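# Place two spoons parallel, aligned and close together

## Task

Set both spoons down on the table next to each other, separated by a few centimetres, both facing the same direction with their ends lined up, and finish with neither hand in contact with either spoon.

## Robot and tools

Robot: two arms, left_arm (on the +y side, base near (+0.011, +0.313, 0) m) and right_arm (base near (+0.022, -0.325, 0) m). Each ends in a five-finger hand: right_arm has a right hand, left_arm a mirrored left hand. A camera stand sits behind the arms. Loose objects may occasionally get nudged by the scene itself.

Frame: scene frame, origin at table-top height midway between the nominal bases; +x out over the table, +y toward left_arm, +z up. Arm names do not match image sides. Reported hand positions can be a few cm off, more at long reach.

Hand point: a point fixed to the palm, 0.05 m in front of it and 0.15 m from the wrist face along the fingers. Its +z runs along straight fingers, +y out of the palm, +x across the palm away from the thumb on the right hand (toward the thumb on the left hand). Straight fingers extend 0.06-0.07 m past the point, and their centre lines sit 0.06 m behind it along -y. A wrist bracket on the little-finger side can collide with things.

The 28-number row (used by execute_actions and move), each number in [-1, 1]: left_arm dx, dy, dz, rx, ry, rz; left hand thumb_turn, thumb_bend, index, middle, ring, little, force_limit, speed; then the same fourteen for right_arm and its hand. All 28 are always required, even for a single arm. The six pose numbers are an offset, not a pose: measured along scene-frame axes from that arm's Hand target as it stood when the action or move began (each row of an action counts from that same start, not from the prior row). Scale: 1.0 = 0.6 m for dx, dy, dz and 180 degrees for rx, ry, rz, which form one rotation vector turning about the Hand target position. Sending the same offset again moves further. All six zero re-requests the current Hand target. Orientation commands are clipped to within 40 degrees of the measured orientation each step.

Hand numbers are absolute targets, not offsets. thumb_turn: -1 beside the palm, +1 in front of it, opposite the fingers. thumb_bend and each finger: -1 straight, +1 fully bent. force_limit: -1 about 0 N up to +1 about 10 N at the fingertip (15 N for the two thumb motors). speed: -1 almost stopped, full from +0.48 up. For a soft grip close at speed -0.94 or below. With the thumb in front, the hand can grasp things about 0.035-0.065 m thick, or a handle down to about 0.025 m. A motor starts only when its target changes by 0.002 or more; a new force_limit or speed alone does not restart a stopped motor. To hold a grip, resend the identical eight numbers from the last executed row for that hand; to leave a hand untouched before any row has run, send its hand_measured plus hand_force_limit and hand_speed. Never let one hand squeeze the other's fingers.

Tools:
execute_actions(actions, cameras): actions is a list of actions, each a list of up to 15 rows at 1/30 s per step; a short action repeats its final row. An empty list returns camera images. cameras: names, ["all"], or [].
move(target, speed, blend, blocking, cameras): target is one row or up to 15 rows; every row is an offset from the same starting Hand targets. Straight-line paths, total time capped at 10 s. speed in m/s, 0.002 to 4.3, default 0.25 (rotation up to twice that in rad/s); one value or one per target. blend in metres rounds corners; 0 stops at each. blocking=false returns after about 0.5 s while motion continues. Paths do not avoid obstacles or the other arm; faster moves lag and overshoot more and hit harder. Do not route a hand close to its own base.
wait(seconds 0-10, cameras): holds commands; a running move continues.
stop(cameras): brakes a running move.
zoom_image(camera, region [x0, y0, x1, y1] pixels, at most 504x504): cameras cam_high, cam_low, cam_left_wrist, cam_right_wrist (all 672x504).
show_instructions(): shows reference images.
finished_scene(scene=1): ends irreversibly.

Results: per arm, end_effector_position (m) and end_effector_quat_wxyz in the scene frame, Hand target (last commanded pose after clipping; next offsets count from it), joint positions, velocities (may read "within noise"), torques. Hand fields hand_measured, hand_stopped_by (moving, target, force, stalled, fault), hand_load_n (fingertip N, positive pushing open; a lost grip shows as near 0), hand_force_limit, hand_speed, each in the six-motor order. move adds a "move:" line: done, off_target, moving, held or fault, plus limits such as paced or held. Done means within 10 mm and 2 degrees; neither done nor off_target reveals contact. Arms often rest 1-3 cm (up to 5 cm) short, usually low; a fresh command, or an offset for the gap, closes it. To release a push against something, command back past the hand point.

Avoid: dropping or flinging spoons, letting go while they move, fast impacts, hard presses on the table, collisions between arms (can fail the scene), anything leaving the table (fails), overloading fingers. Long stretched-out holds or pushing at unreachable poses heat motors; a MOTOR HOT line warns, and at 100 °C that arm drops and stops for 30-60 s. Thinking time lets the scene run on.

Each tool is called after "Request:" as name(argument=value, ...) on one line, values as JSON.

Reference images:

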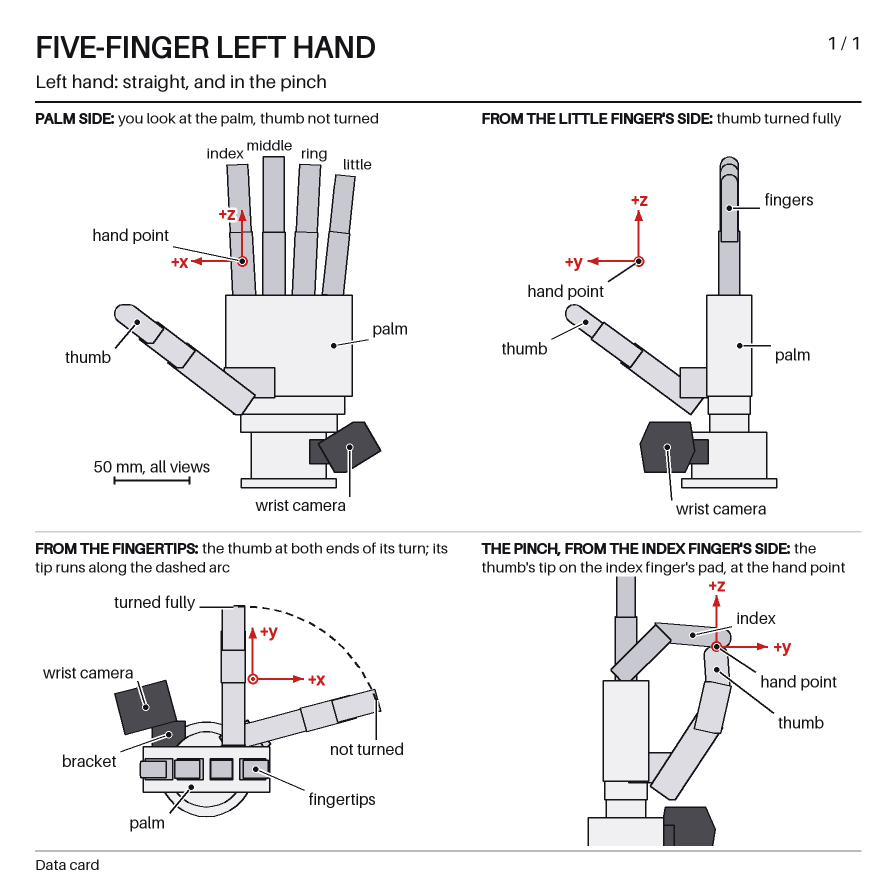

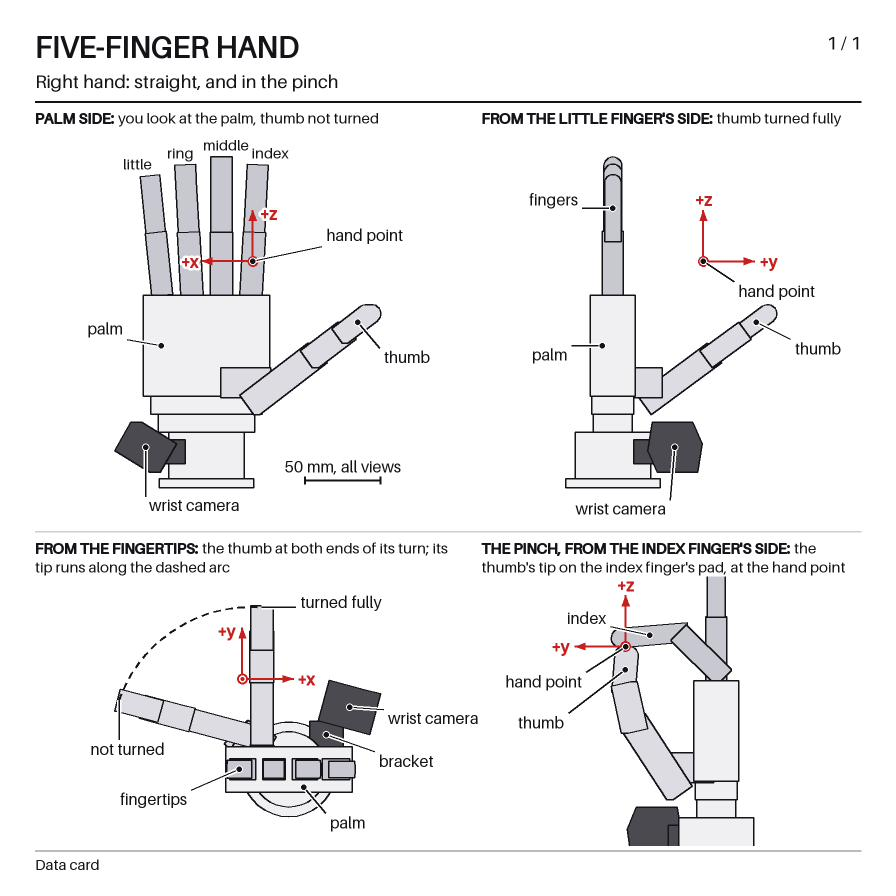

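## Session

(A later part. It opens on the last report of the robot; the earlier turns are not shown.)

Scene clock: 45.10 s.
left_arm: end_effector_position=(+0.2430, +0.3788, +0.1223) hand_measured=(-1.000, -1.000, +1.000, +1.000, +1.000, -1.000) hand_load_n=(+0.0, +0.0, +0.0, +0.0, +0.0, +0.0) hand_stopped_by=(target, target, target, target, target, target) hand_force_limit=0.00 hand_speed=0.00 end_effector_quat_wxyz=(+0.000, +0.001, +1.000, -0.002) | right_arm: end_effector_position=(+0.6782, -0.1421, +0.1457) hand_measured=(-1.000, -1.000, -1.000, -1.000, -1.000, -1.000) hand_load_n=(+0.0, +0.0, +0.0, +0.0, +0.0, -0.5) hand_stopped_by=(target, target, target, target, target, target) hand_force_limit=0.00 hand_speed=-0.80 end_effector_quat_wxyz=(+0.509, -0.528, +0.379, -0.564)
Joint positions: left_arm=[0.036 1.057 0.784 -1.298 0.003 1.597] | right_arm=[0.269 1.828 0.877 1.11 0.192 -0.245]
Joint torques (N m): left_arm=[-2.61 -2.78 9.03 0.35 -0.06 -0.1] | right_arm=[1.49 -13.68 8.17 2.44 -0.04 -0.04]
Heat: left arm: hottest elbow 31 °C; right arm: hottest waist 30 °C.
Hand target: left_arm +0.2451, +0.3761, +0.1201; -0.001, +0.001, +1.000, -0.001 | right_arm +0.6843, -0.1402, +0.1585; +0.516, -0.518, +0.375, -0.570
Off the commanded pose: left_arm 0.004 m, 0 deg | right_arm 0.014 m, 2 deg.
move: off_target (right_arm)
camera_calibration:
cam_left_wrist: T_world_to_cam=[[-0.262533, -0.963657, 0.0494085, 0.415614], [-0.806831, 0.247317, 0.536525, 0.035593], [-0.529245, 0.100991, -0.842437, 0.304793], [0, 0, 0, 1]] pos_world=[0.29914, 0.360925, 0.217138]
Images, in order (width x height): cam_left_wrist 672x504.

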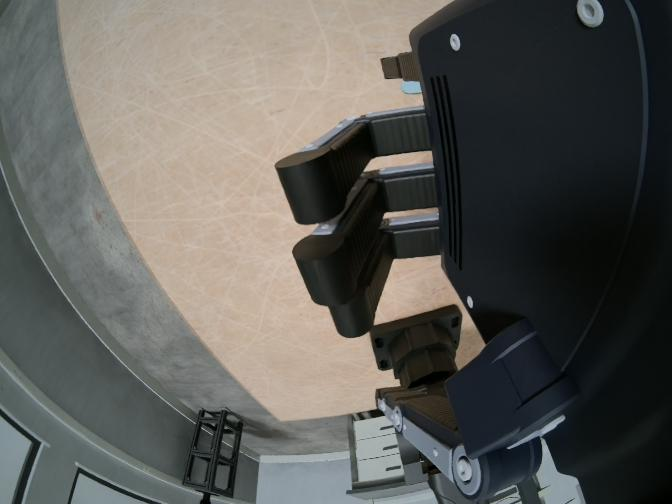

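Request:
move(target=[[-0.022,-0.009,-0.02,0,0,0,-1,-1,1,1,1,-1,0,0,0,0,0,0,0,0,-1,-1,-1,-1,-1,-1,0,-0.8],[-0.022,-0.009,-0.08,0,0,0,-1,-1,1,1,1,-1,0,0,0,0,0,0,0,0,-1,-1,-1,-1,-1,-1,0,-0.8]], speed=0.08, cameras=["cam_left_wrist"])

Request:
zoom_image(camera="cam_left_wrist", region=[280, 0, 480, 150])

Scene clock: 47.13 s.
left_arm: end_effector_position=(+0.2306, +0.3743, +0.0753) hand_measured=(-1.000, -1.000, +1.000, +1.000, +1.000, -1.000) hand_load_n=(+0.0, +0.0, +0.0, +0.0, +0.0, +0.0) hand_stopped_by=(target, target, target, target, target, target) hand_force_limit=0.00 hand_speed=0.00 end_effector_quat_wxyz=(+0.002, -0.002, +1.000, -0.002) | right_arm: end_effector_position=(+0.6782, -0.1421, +0.1457) hand_measured=(-1.000, -1.000, -1.000, -1.000, -1.000, -1.000) hand_load_n=(+0.0, +0.0, +0.0, +0.0, +0.0, +0.0) hand_stopped_by=(target, target, target, target, target, target) hand_force_limit=0.00 hand_speed=-0.80 end_effector_quat_wxyz=(+0.509, -0.528, +0.379, -0.564)
Joint positions: left_arm=[0.02 1.066 0.66 -1.16 0.003 1.575] | right_arm=[0.269 1.828 0.877 1.11 0.192 -0.245]
Joint torques (N m): left_arm=[-2.9 -1.9 8.51 0.38 -0.07 -0.1] | right_arm=[1.49 -13.68 8.17 2.43 -0.04 -0.05]
Heat: left arm: hottest elbow 31 °C; right arm: hottest waist 30 °C.
Hand target: left_arm +0.2320, +0.3707, +0.0720; -0.001, +0.001, +1.000, -0.001 | right_arm +0.6843, -0.1402, +0.1585; +0.516, -0.518, +0.375, -0.570
Off the commanded pose: left_arm 0.005 m, 0 deg | right_arm 0.014 m, 2 deg.
move: off_target (right_arm)
camera_calibration:
cam_left_wrist: T_world_to_cam=[[-0.257597, -0.965057, 0.0480522, 0.409839], [-0.810945, 0.242965, 0.532294, 0.0548159], [-0.525369, 0.0981496, -0.845195, 0.259486], [0, 0, 0, 1]] pos_world=[0.286352, 0.356732, 0.170444]
Images, in order (width x height): cam_left_wrist 672x504.

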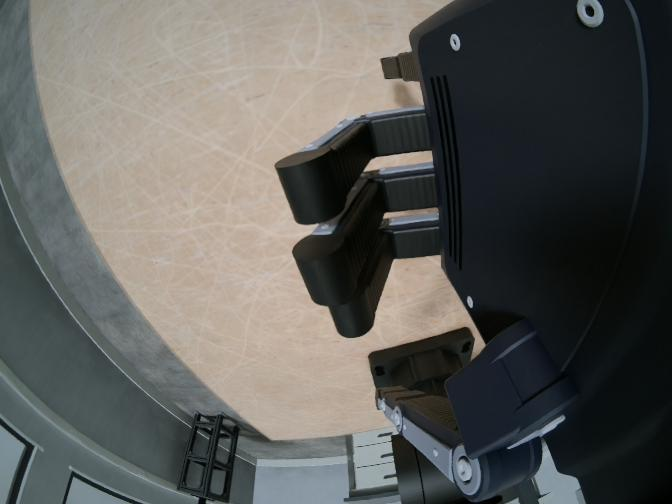

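Scaled by 2.520 from the camera's 672x504 image, which has a finer 960x720 frame.

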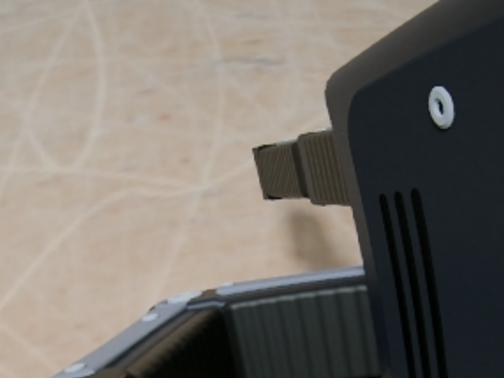

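Request:
move(target=[[0,0,-0.020,0,0,0,-1,-1,1,1,1,-1,0,0,0,0,0,0,0,0,-1,-1,-1,-1,-1,-1,0,-0.8],[0.0,-0.04,-0.020,0,0,0,-1,-1,1,1,1,-1,0,0,0,0,0,0,0,0,-1,-1,-1,-1,-1,-1,0,-0.8]], speed=[0.05,0.04], cameras=["cam_left_wrist","cam_low","cam_high"])

Request:
zoom_image(camera="cam_high", region=[360, 230, 500, 370])

Request:
zoom_image(camera="cam_low", region=[370, 190, 490, 260])

Request:
zoom_image(camera="cam_left_wrist", region=[280, 0, 480, 150])

Scene clock: 49.37 s.
left_arm: end_effector_position=(+0.2308, +0.3500, +0.0634) hand_measured=(-1.000, -1.000, +1.000, +1.000, +1.000, -1.000) hand_load_n=(+0.0, +0.0, +0.0, +0.0, +0.0, +0.0) hand_stopped_by=(target, target, target, target, target, target) hand_force_limit=0.00 hand_speed=0.00 end_effector_quat_wxyz=(+0.003, +0.000, +1.000, -0.002) | right_arm: end_effector_position=(+0.6782, -0.1421, +0.1457) hand_measured=(-1.000, -1.000, -1.000, -1.000, -1.000, -1.000) hand_load_n=(-0.5, +0.0, +0.0, +0.0, +0.0, +0.0) hand_stopped_by=(target, target, target, target, target, target) hand_force_limit=0.00 hand_speed=-0.80 end_effector_quat_wxyz=(+0.509, -0.528, +0.379, -0.564)
Joint positions: left_arm=[-0.077 1.086 0.638 -1.117 0.003 1.481] | right_arm=[0.269 1.828 0.877 1.11 0.192 -0.245]
Joint torques (N m): left_arm=[-2.84 -1.79 8.53 0.38 -0.05 -0.1] | right_arm=[1.55 -13.68 8.17 2.44 -0.04 -0.04]
Heat: left arm: hottest elbow 31 °C; right arm: hottest waist 30 °C.
Hand target: left_arm +0.2319, +0.3468, +0.0600; -0.001, +0.001, +1.000, -0.001 | right_arm +0.6843, -0.1402, +0.1585; +0.516, -0.518, +0.375, -0.570
Off the commanded pose: left_arm 0.005 m, 0 deg | right_arm 0.014 m, 2 deg.
move: off_target (right_arm)
camera_calibration:
cam_left_wrist: T_world_to_cam=[[-0.260298, -0.964324, 0.0482102, 0.387365], [-0.810924, 0.245447, 0.531185, 0.0664233], [-0.524068, 0.0991715, -0.845883, 0.251222], [0, 0, 0, 1]] pos_world=[0.286351, 0.332328, 0.158546]
Images, in order (width x height): cam_high 672x504, cam_low 672x504, cam_left_wrist 672x504.

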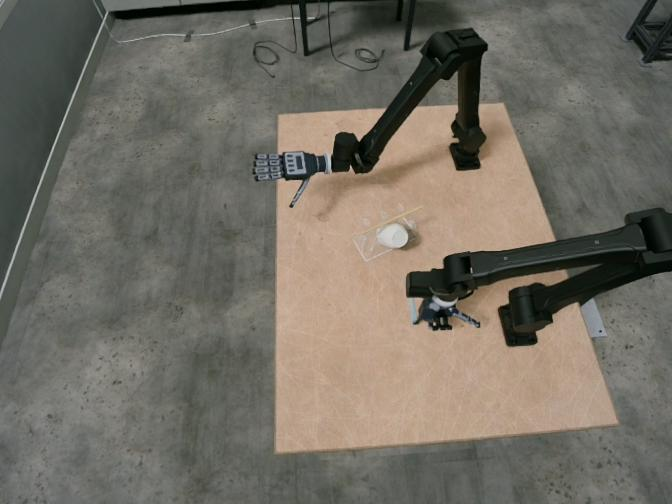

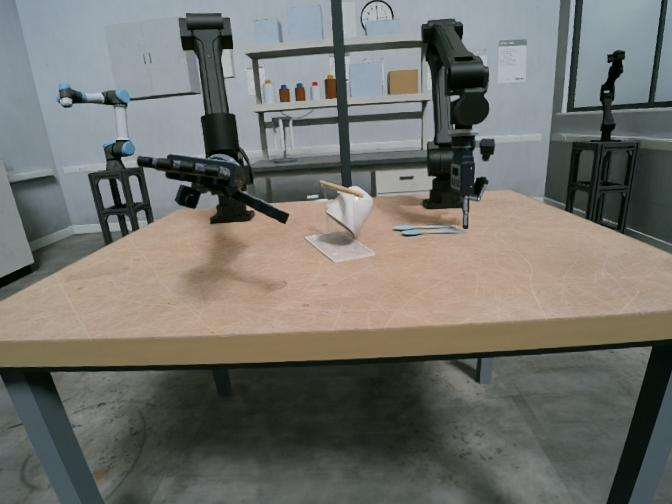

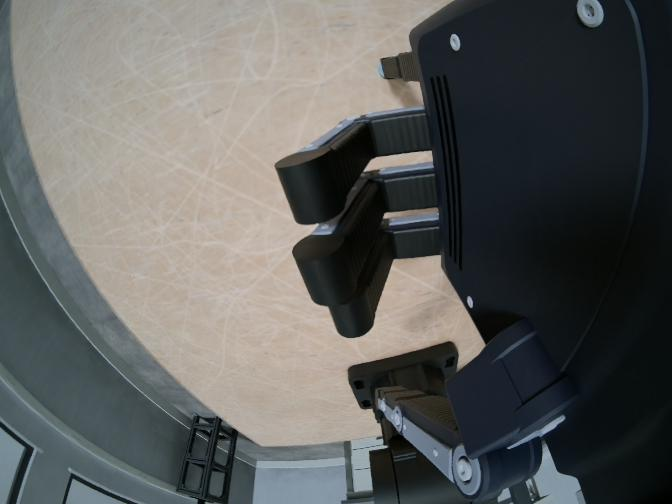

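Scaled by 3.600.

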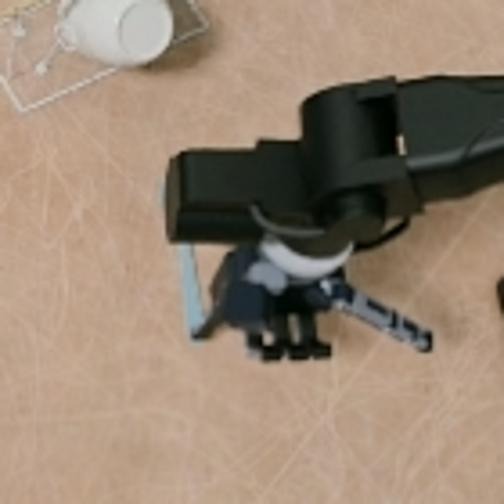

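Scaled by 4.200.

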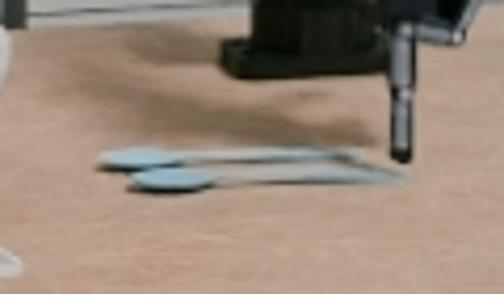

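Scaled by 2.520 from the camera's 672x504 image, which has a finer 960x720 frame.

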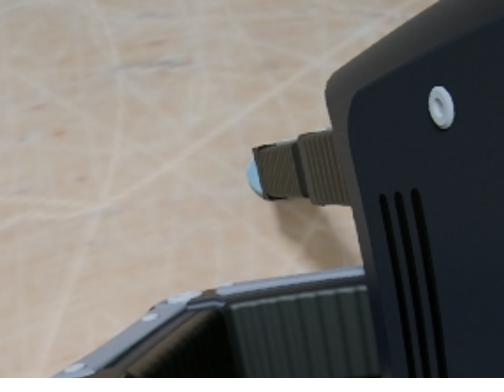

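Request:
move(target=[[0,0,0.02,0,0,0,-1,-1,1,1,1,-1,0,0,0,0,0,0,0,0,-1,-1,-1,-1,-1,-1,0,-0.8],[0.0,0.047,0.020,0,0,0,-1,-1,1,1,1,-1,0,0,0,0,0,0,0,0,-1,-1,-1,-1,-1,-1,0,-0.8],[0.0,0.047,-0.009,0,0,0,-1,-1,1,1,1,-1,0,0,0,0,0,0,0,0,-1,-1,-1,-1,-1,-1,0,-0.8]], speed=[0.05,0.06,0.04], cameras=["cam_left_wrist","cam_low"])

Request:
zoom_image(camera="cam_low", region=[370, 190, 490, 260])

Request:
zoom_image(camera="cam_left_wrist", region=[280, 0, 480, 150])

Scene clock: 52.20 s.
left_arm: end_effector_position=(+0.2320, +0.3720, +0.0589) hand_measured=(-1.000, -1.000, +1.000, +1.000, +1.000, -1.000) hand_load_n=(+0.0, +0.0, +0.0, +0.0, +0.0, +0.0) hand_stopped_by=(target, target, target, target, target, target) hand_force_limit=0.00 hand_speed=0.00 end_effector_quat_wxyz=(+0.004, +0.002, +1.000, -0.001) | right_arm: end_effector_position=(+0.6782, -0.1421, +0.1457) hand_measured=(-1.000, -1.000, -1.000, -1.000, -1.000, -1.000) hand_load_n=(-0.5, +0.0, +0.0, +0.0, +0.0, +0.0) hand_stopped_by=(target, target, target, target, target, target) hand_force_limit=0.00 hand_speed=-0.80 end_effector_quat_wxyz=(+0.509, -0.528, +0.379, -0.564)
Joint positions: left_arm=[0.009 1.091 0.628 -1.1 0.002 1.572] | right_arm=[0.269 1.828 0.877 1.11 0.192 -0.245]
Joint torques (N m): left_arm=[-0.62 -1.9 8.2 0.38 -0.03 0.1] | right_arm=[1.49 -13.68 8.17 2.44 -0.04 -0.05]
Heat: left arm: hottest elbow 31 °C; right arm: hottest waist 30 °C.
Hand target: left_arm +0.2320, +0.3750, +0.0547; -0.001, +0.001, +1.000, -0.001 | right_arm +0.6843, -0.1402, +0.1585; +0.516, -0.518, +0.375, -0.570
Off the commanded pose: left_arm 0.005 m, 1 deg | right_arm 0.014 m, 2 deg.
move: off_target (right_arm)
camera_calibration:
cam_left_wrist: T_world_to_cam=[[-0.265076, -0.963128, 0.0460332, 0.409922], [-0.810917, 0.248505, 0.529773, 0.0633217], [-0.521679, 0.103101, -0.846889, 0.243909], [0, 0, 0, 1]] pos_world=[0.287251, 0.353924, 0.154148]
Images, in order (width x height): cam_low 672x504, cam_left_wrist 672x504.

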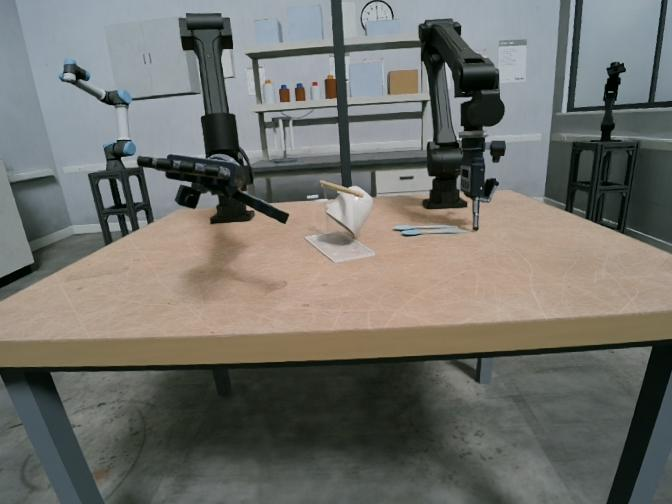

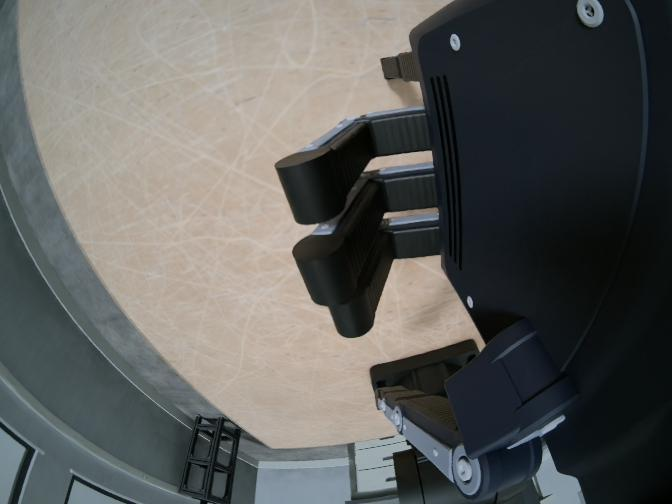

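Scaled by 4.200.

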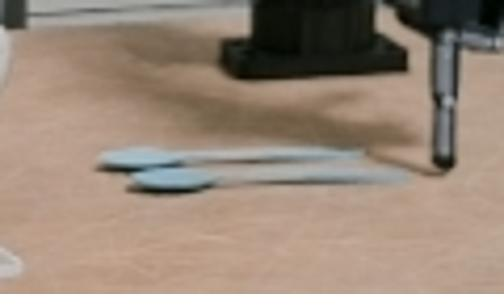

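Scaled by 2.520 from the camera's 672x504 image, which has a finer 960x720 frame.

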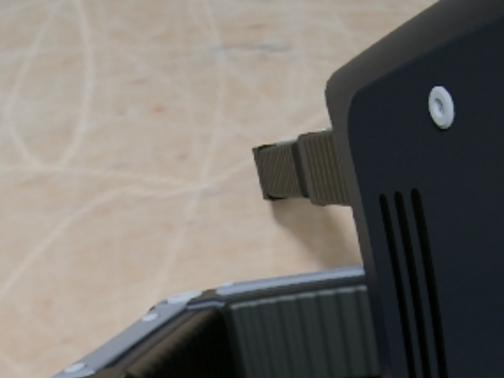

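Request:
move(target=[[0,0,-0.009,0,0,0,-1,-1,1,1,1,-1,0,0,0,0,0,0,0,0,-1,-1,-1,-1,-1,-1,0,-0.8],[0.0,-0.0525,-0.009,0,0,0,-1,-1,1,1,1,-1,0,0,0,0,0,0,0,0,-1,-1,-1,-1,-1,-1,0,-0.8]], speed=[0.04,0.04], cameras=["cam_left_wrist","cam_low","cam_high"])

Request:
zoom_image(camera="cam_low", region=[370, 190, 490, 260])

Request:
zoom_image(camera="cam_left_wrist", region=[280, 0, 480, 150])

Request:
zoom_image(camera="cam_high", region=[360, 230, 500, 370])

Scene clock: 54.80 s.
left_arm: end_effector_position=(+0.2327, +0.3482, +0.0549) hand_measured=(-1.000, -1.000, +1.000, +1.000, +1.000, -1.000) hand_load_n=(+0.0, +0.0, +0.0, +0.0, +0.0, -1.0) hand_stopped_by=(target, target, target, target, target, target) hand_force_limit=0.00 hand_speed=0.00 end_effector_quat_wxyz=(+0.008, -0.003, +1.000, -0.001) | right_arm: end_effector_position=(+0.6782, -0.1421, +0.1457) hand_measured=(-1.000, -1.000, -1.000, -1.000, -1.000, -1.000) hand_load_n=(-0.5, +0.0, +0.0, +0.0, +0.0, +0.0) hand_stopped_by=(target, target, target, target, target, target) hand_force_limit=0.00 hand_speed=-0.80 end_effector_quat_wxyz=(+0.509, -0.528, +0.379, -0.564)
Joint positions: left_arm=[-0.085 1.098 0.622 -1.078 0 1.467] | right_arm=[0.269 1.828 0.877 1.11 0.192 -0.245]
Joint torques (N m): left_arm=[-3.08 -1.38 8.21 0.34 0.06 -0.08] | right_arm=[1.49 -13.68 8.16 2.44 -0.04 -0.04]
Heat: left arm: hottest elbow 31 °C; right arm: hottest waist 30 °C.
Hand target: left_arm +0.2320, +0.3434, +0.0493; -0.001, +0.001, +1.000, -0.001 | right_arm +0.6843, -0.1402, +0.1585; +0.516, -0.518, +0.375, -0.570
Off the commanded pose: left_arm 0.007 m, 1 deg | right_arm 0.014 m, 2 deg.
move: off_target (right_arm)
camera_calibration:
cam_left_wrist: T_world_to_cam=[[-0.255202, -0.965934, 0.0429448, 0.386222], [-0.817869, 0.239347, 0.523262, 0.0770319], [-0.515715, 0.0984143, -0.851089, 0.243748], [0, 0, 0, 1]] pos_world=[0.287271, 0.330639, 0.150557]
Images, in order (width x height): cam_high 672x504, cam_low 672x504, cam_left_wrist 672x504.

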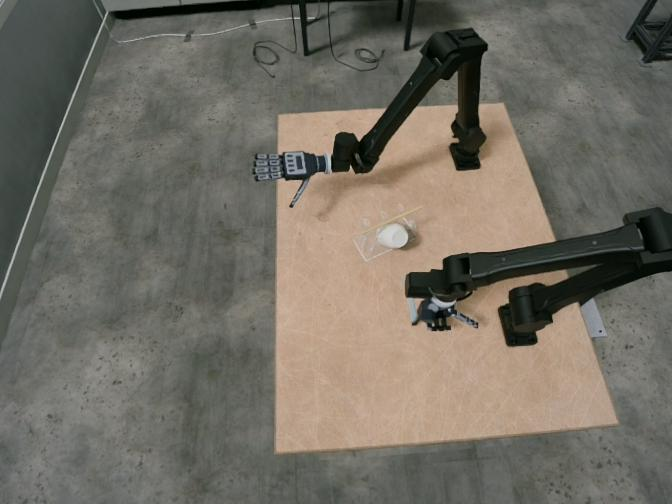

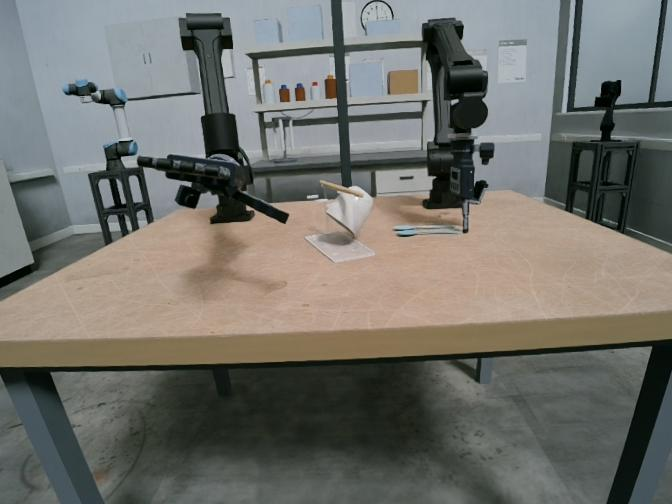

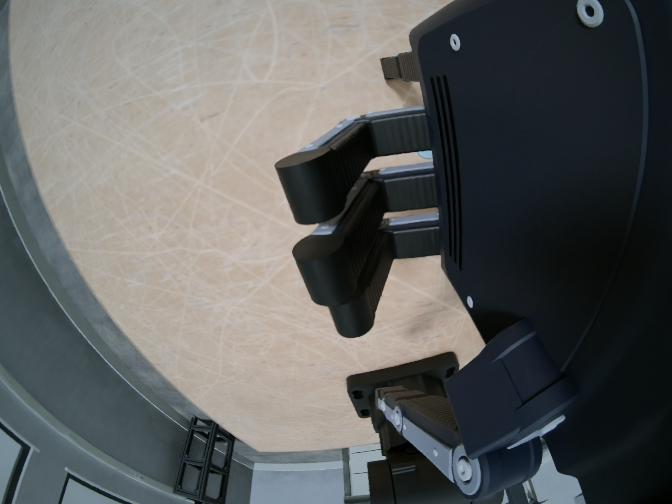

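Scaled by 4.200.

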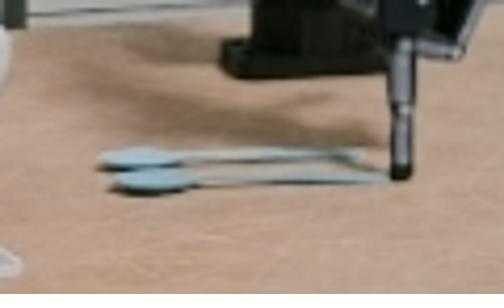

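Scaled by 2.520 from the camera's 672x504 image, which has a finer 960x720 frame.

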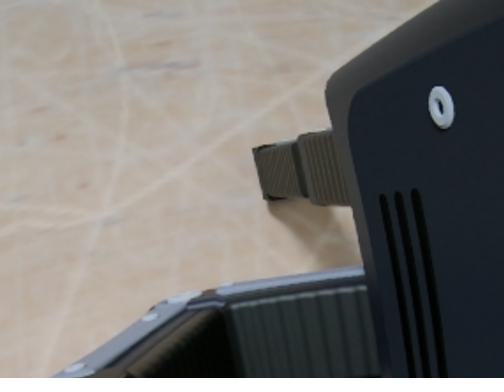

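Scaled by 3.600.

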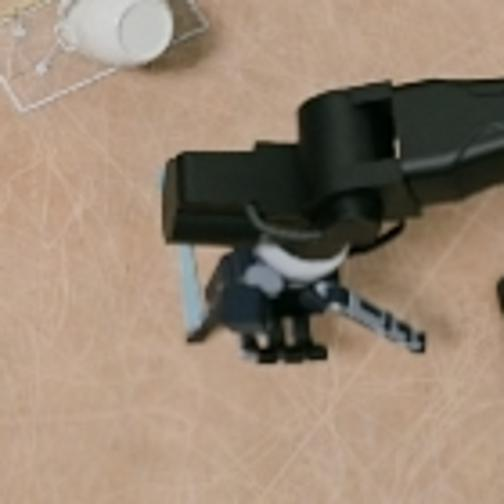

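Request:
move(target=[[0.0,0.02,0.005,0,0,0,-1,-1,1,1,1,-1,0,0,0,0,0,0,0,0,-1,-1,-1,-1,-1,-1,0,-0.8],[0.0,0.04,0.1,0,0,0,-1,-1,1,1,1,-1,0,0,0,0,0,0,0,0,-1,-1,-1,-1,-1,-1,0,-0.8],[-0.08,0.16,0.25,0,0,0,-1,-1,1,1,1,-1,0,0,0,0,0,0,0,0,-1,-1,-1,-1,-1,-1,0,-0.8]], speed=[0.05,0.15,0.2], blend=0.005, cameras=["cam_low","cam_high"])

Request:
zoom_image(camera="cam_low", region=[370, 190, 490, 260])

Request:
zoom_image(camera="cam_high", region=[380, 260, 450, 330])

Scene clock: 57.27 s.
left_arm: end_effector_position=(+0.1759, +0.4347, +0.1840) hand_measured=(-1.000, -1.000, +1.000, +1.000, +1.000, -1.000) hand_load_n=(+0.0, +0.0, +0.0, +0.0, +0.0, +0.0) hand_stopped_by=(target, target, target, target, target, target) hand_force_limit=0.00 hand_speed=0.00 end_effector_quat_wxyz=(-0.018, +0.002, +1.000, -0.005) | right_arm: end_effector_position=(+0.6782, -0.1421, +0.1457) hand_measured=(-1.000, -1.000, -1.000, -1.000, -1.000, -1.000) hand_load_n=(+0.0, +0.0, +0.0, +0.0, +0.0, +0.0) hand_stopped_by=(target, target, target, target, target, target) hand_force_limit=0.00 hand_speed=-0.80 end_effector_quat_wxyz=(+0.509, -0.528, +0.379, -0.564)
Joint positions: left_arm=[0.317 0.88 0.843 -1.571 -0.001 1.879] | right_arm=[0.269 1.828 0.877 1.11 0.192 -0.245]
Joint torques (N m): left_arm=[-0.67 -1.55 12.97 -0.46 0.04 0.11] | right_arm=[1.49 -13.68 8.17 2.43 -0.04 -0.04]
Heat: left arm: hottest elbow 32 °C; right arm: hottest waist 30 °C.
Hand target: left_arm +0.1839, +0.4394, +0.1992; -0.001, +0.001, +1.000, -0.001 | right_arm +0.6843, -0.1402, +0.1585; +0.516, -0.518, +0.375, -0.570
Off the commanded pose: left_arm 0.018 m, 2 deg | right_arm 0.014 m, 2 deg.
move: off_target (left_arm, right_arm)
Images, in order (width x height): cam_high 672x504, cam_low 672x504.

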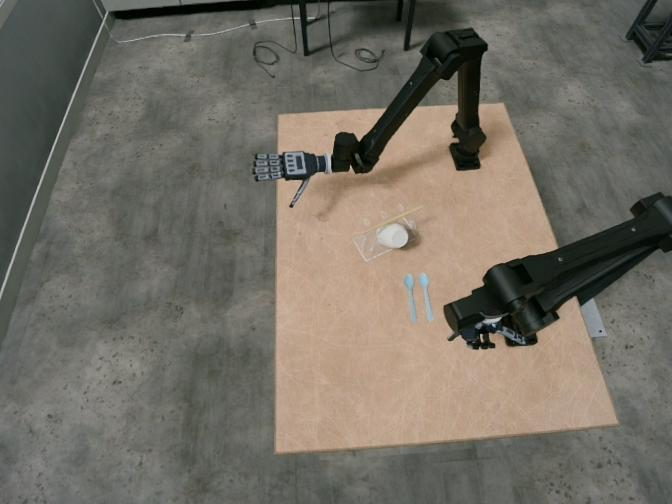

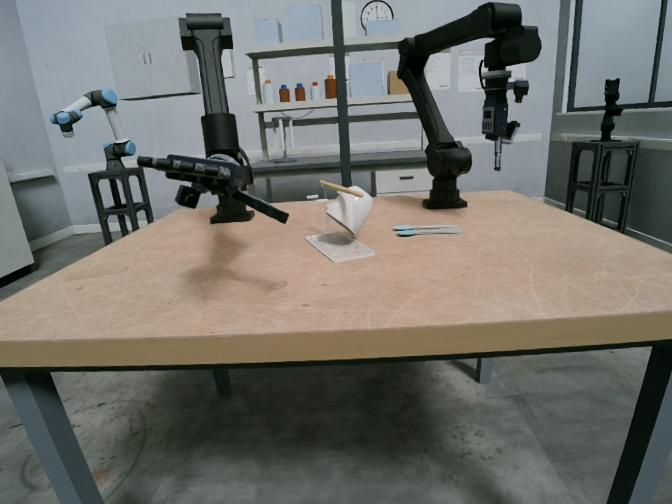

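Scaled by 4.200.

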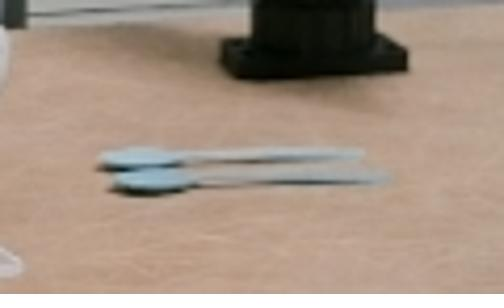

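Scaled by 7.200.

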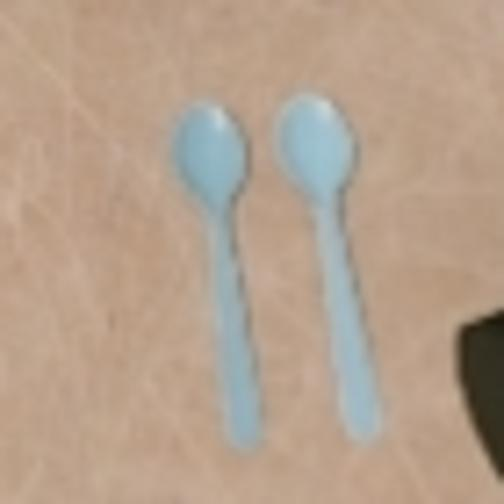

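Request:
finished_scene()

The scene is finished: the task was done.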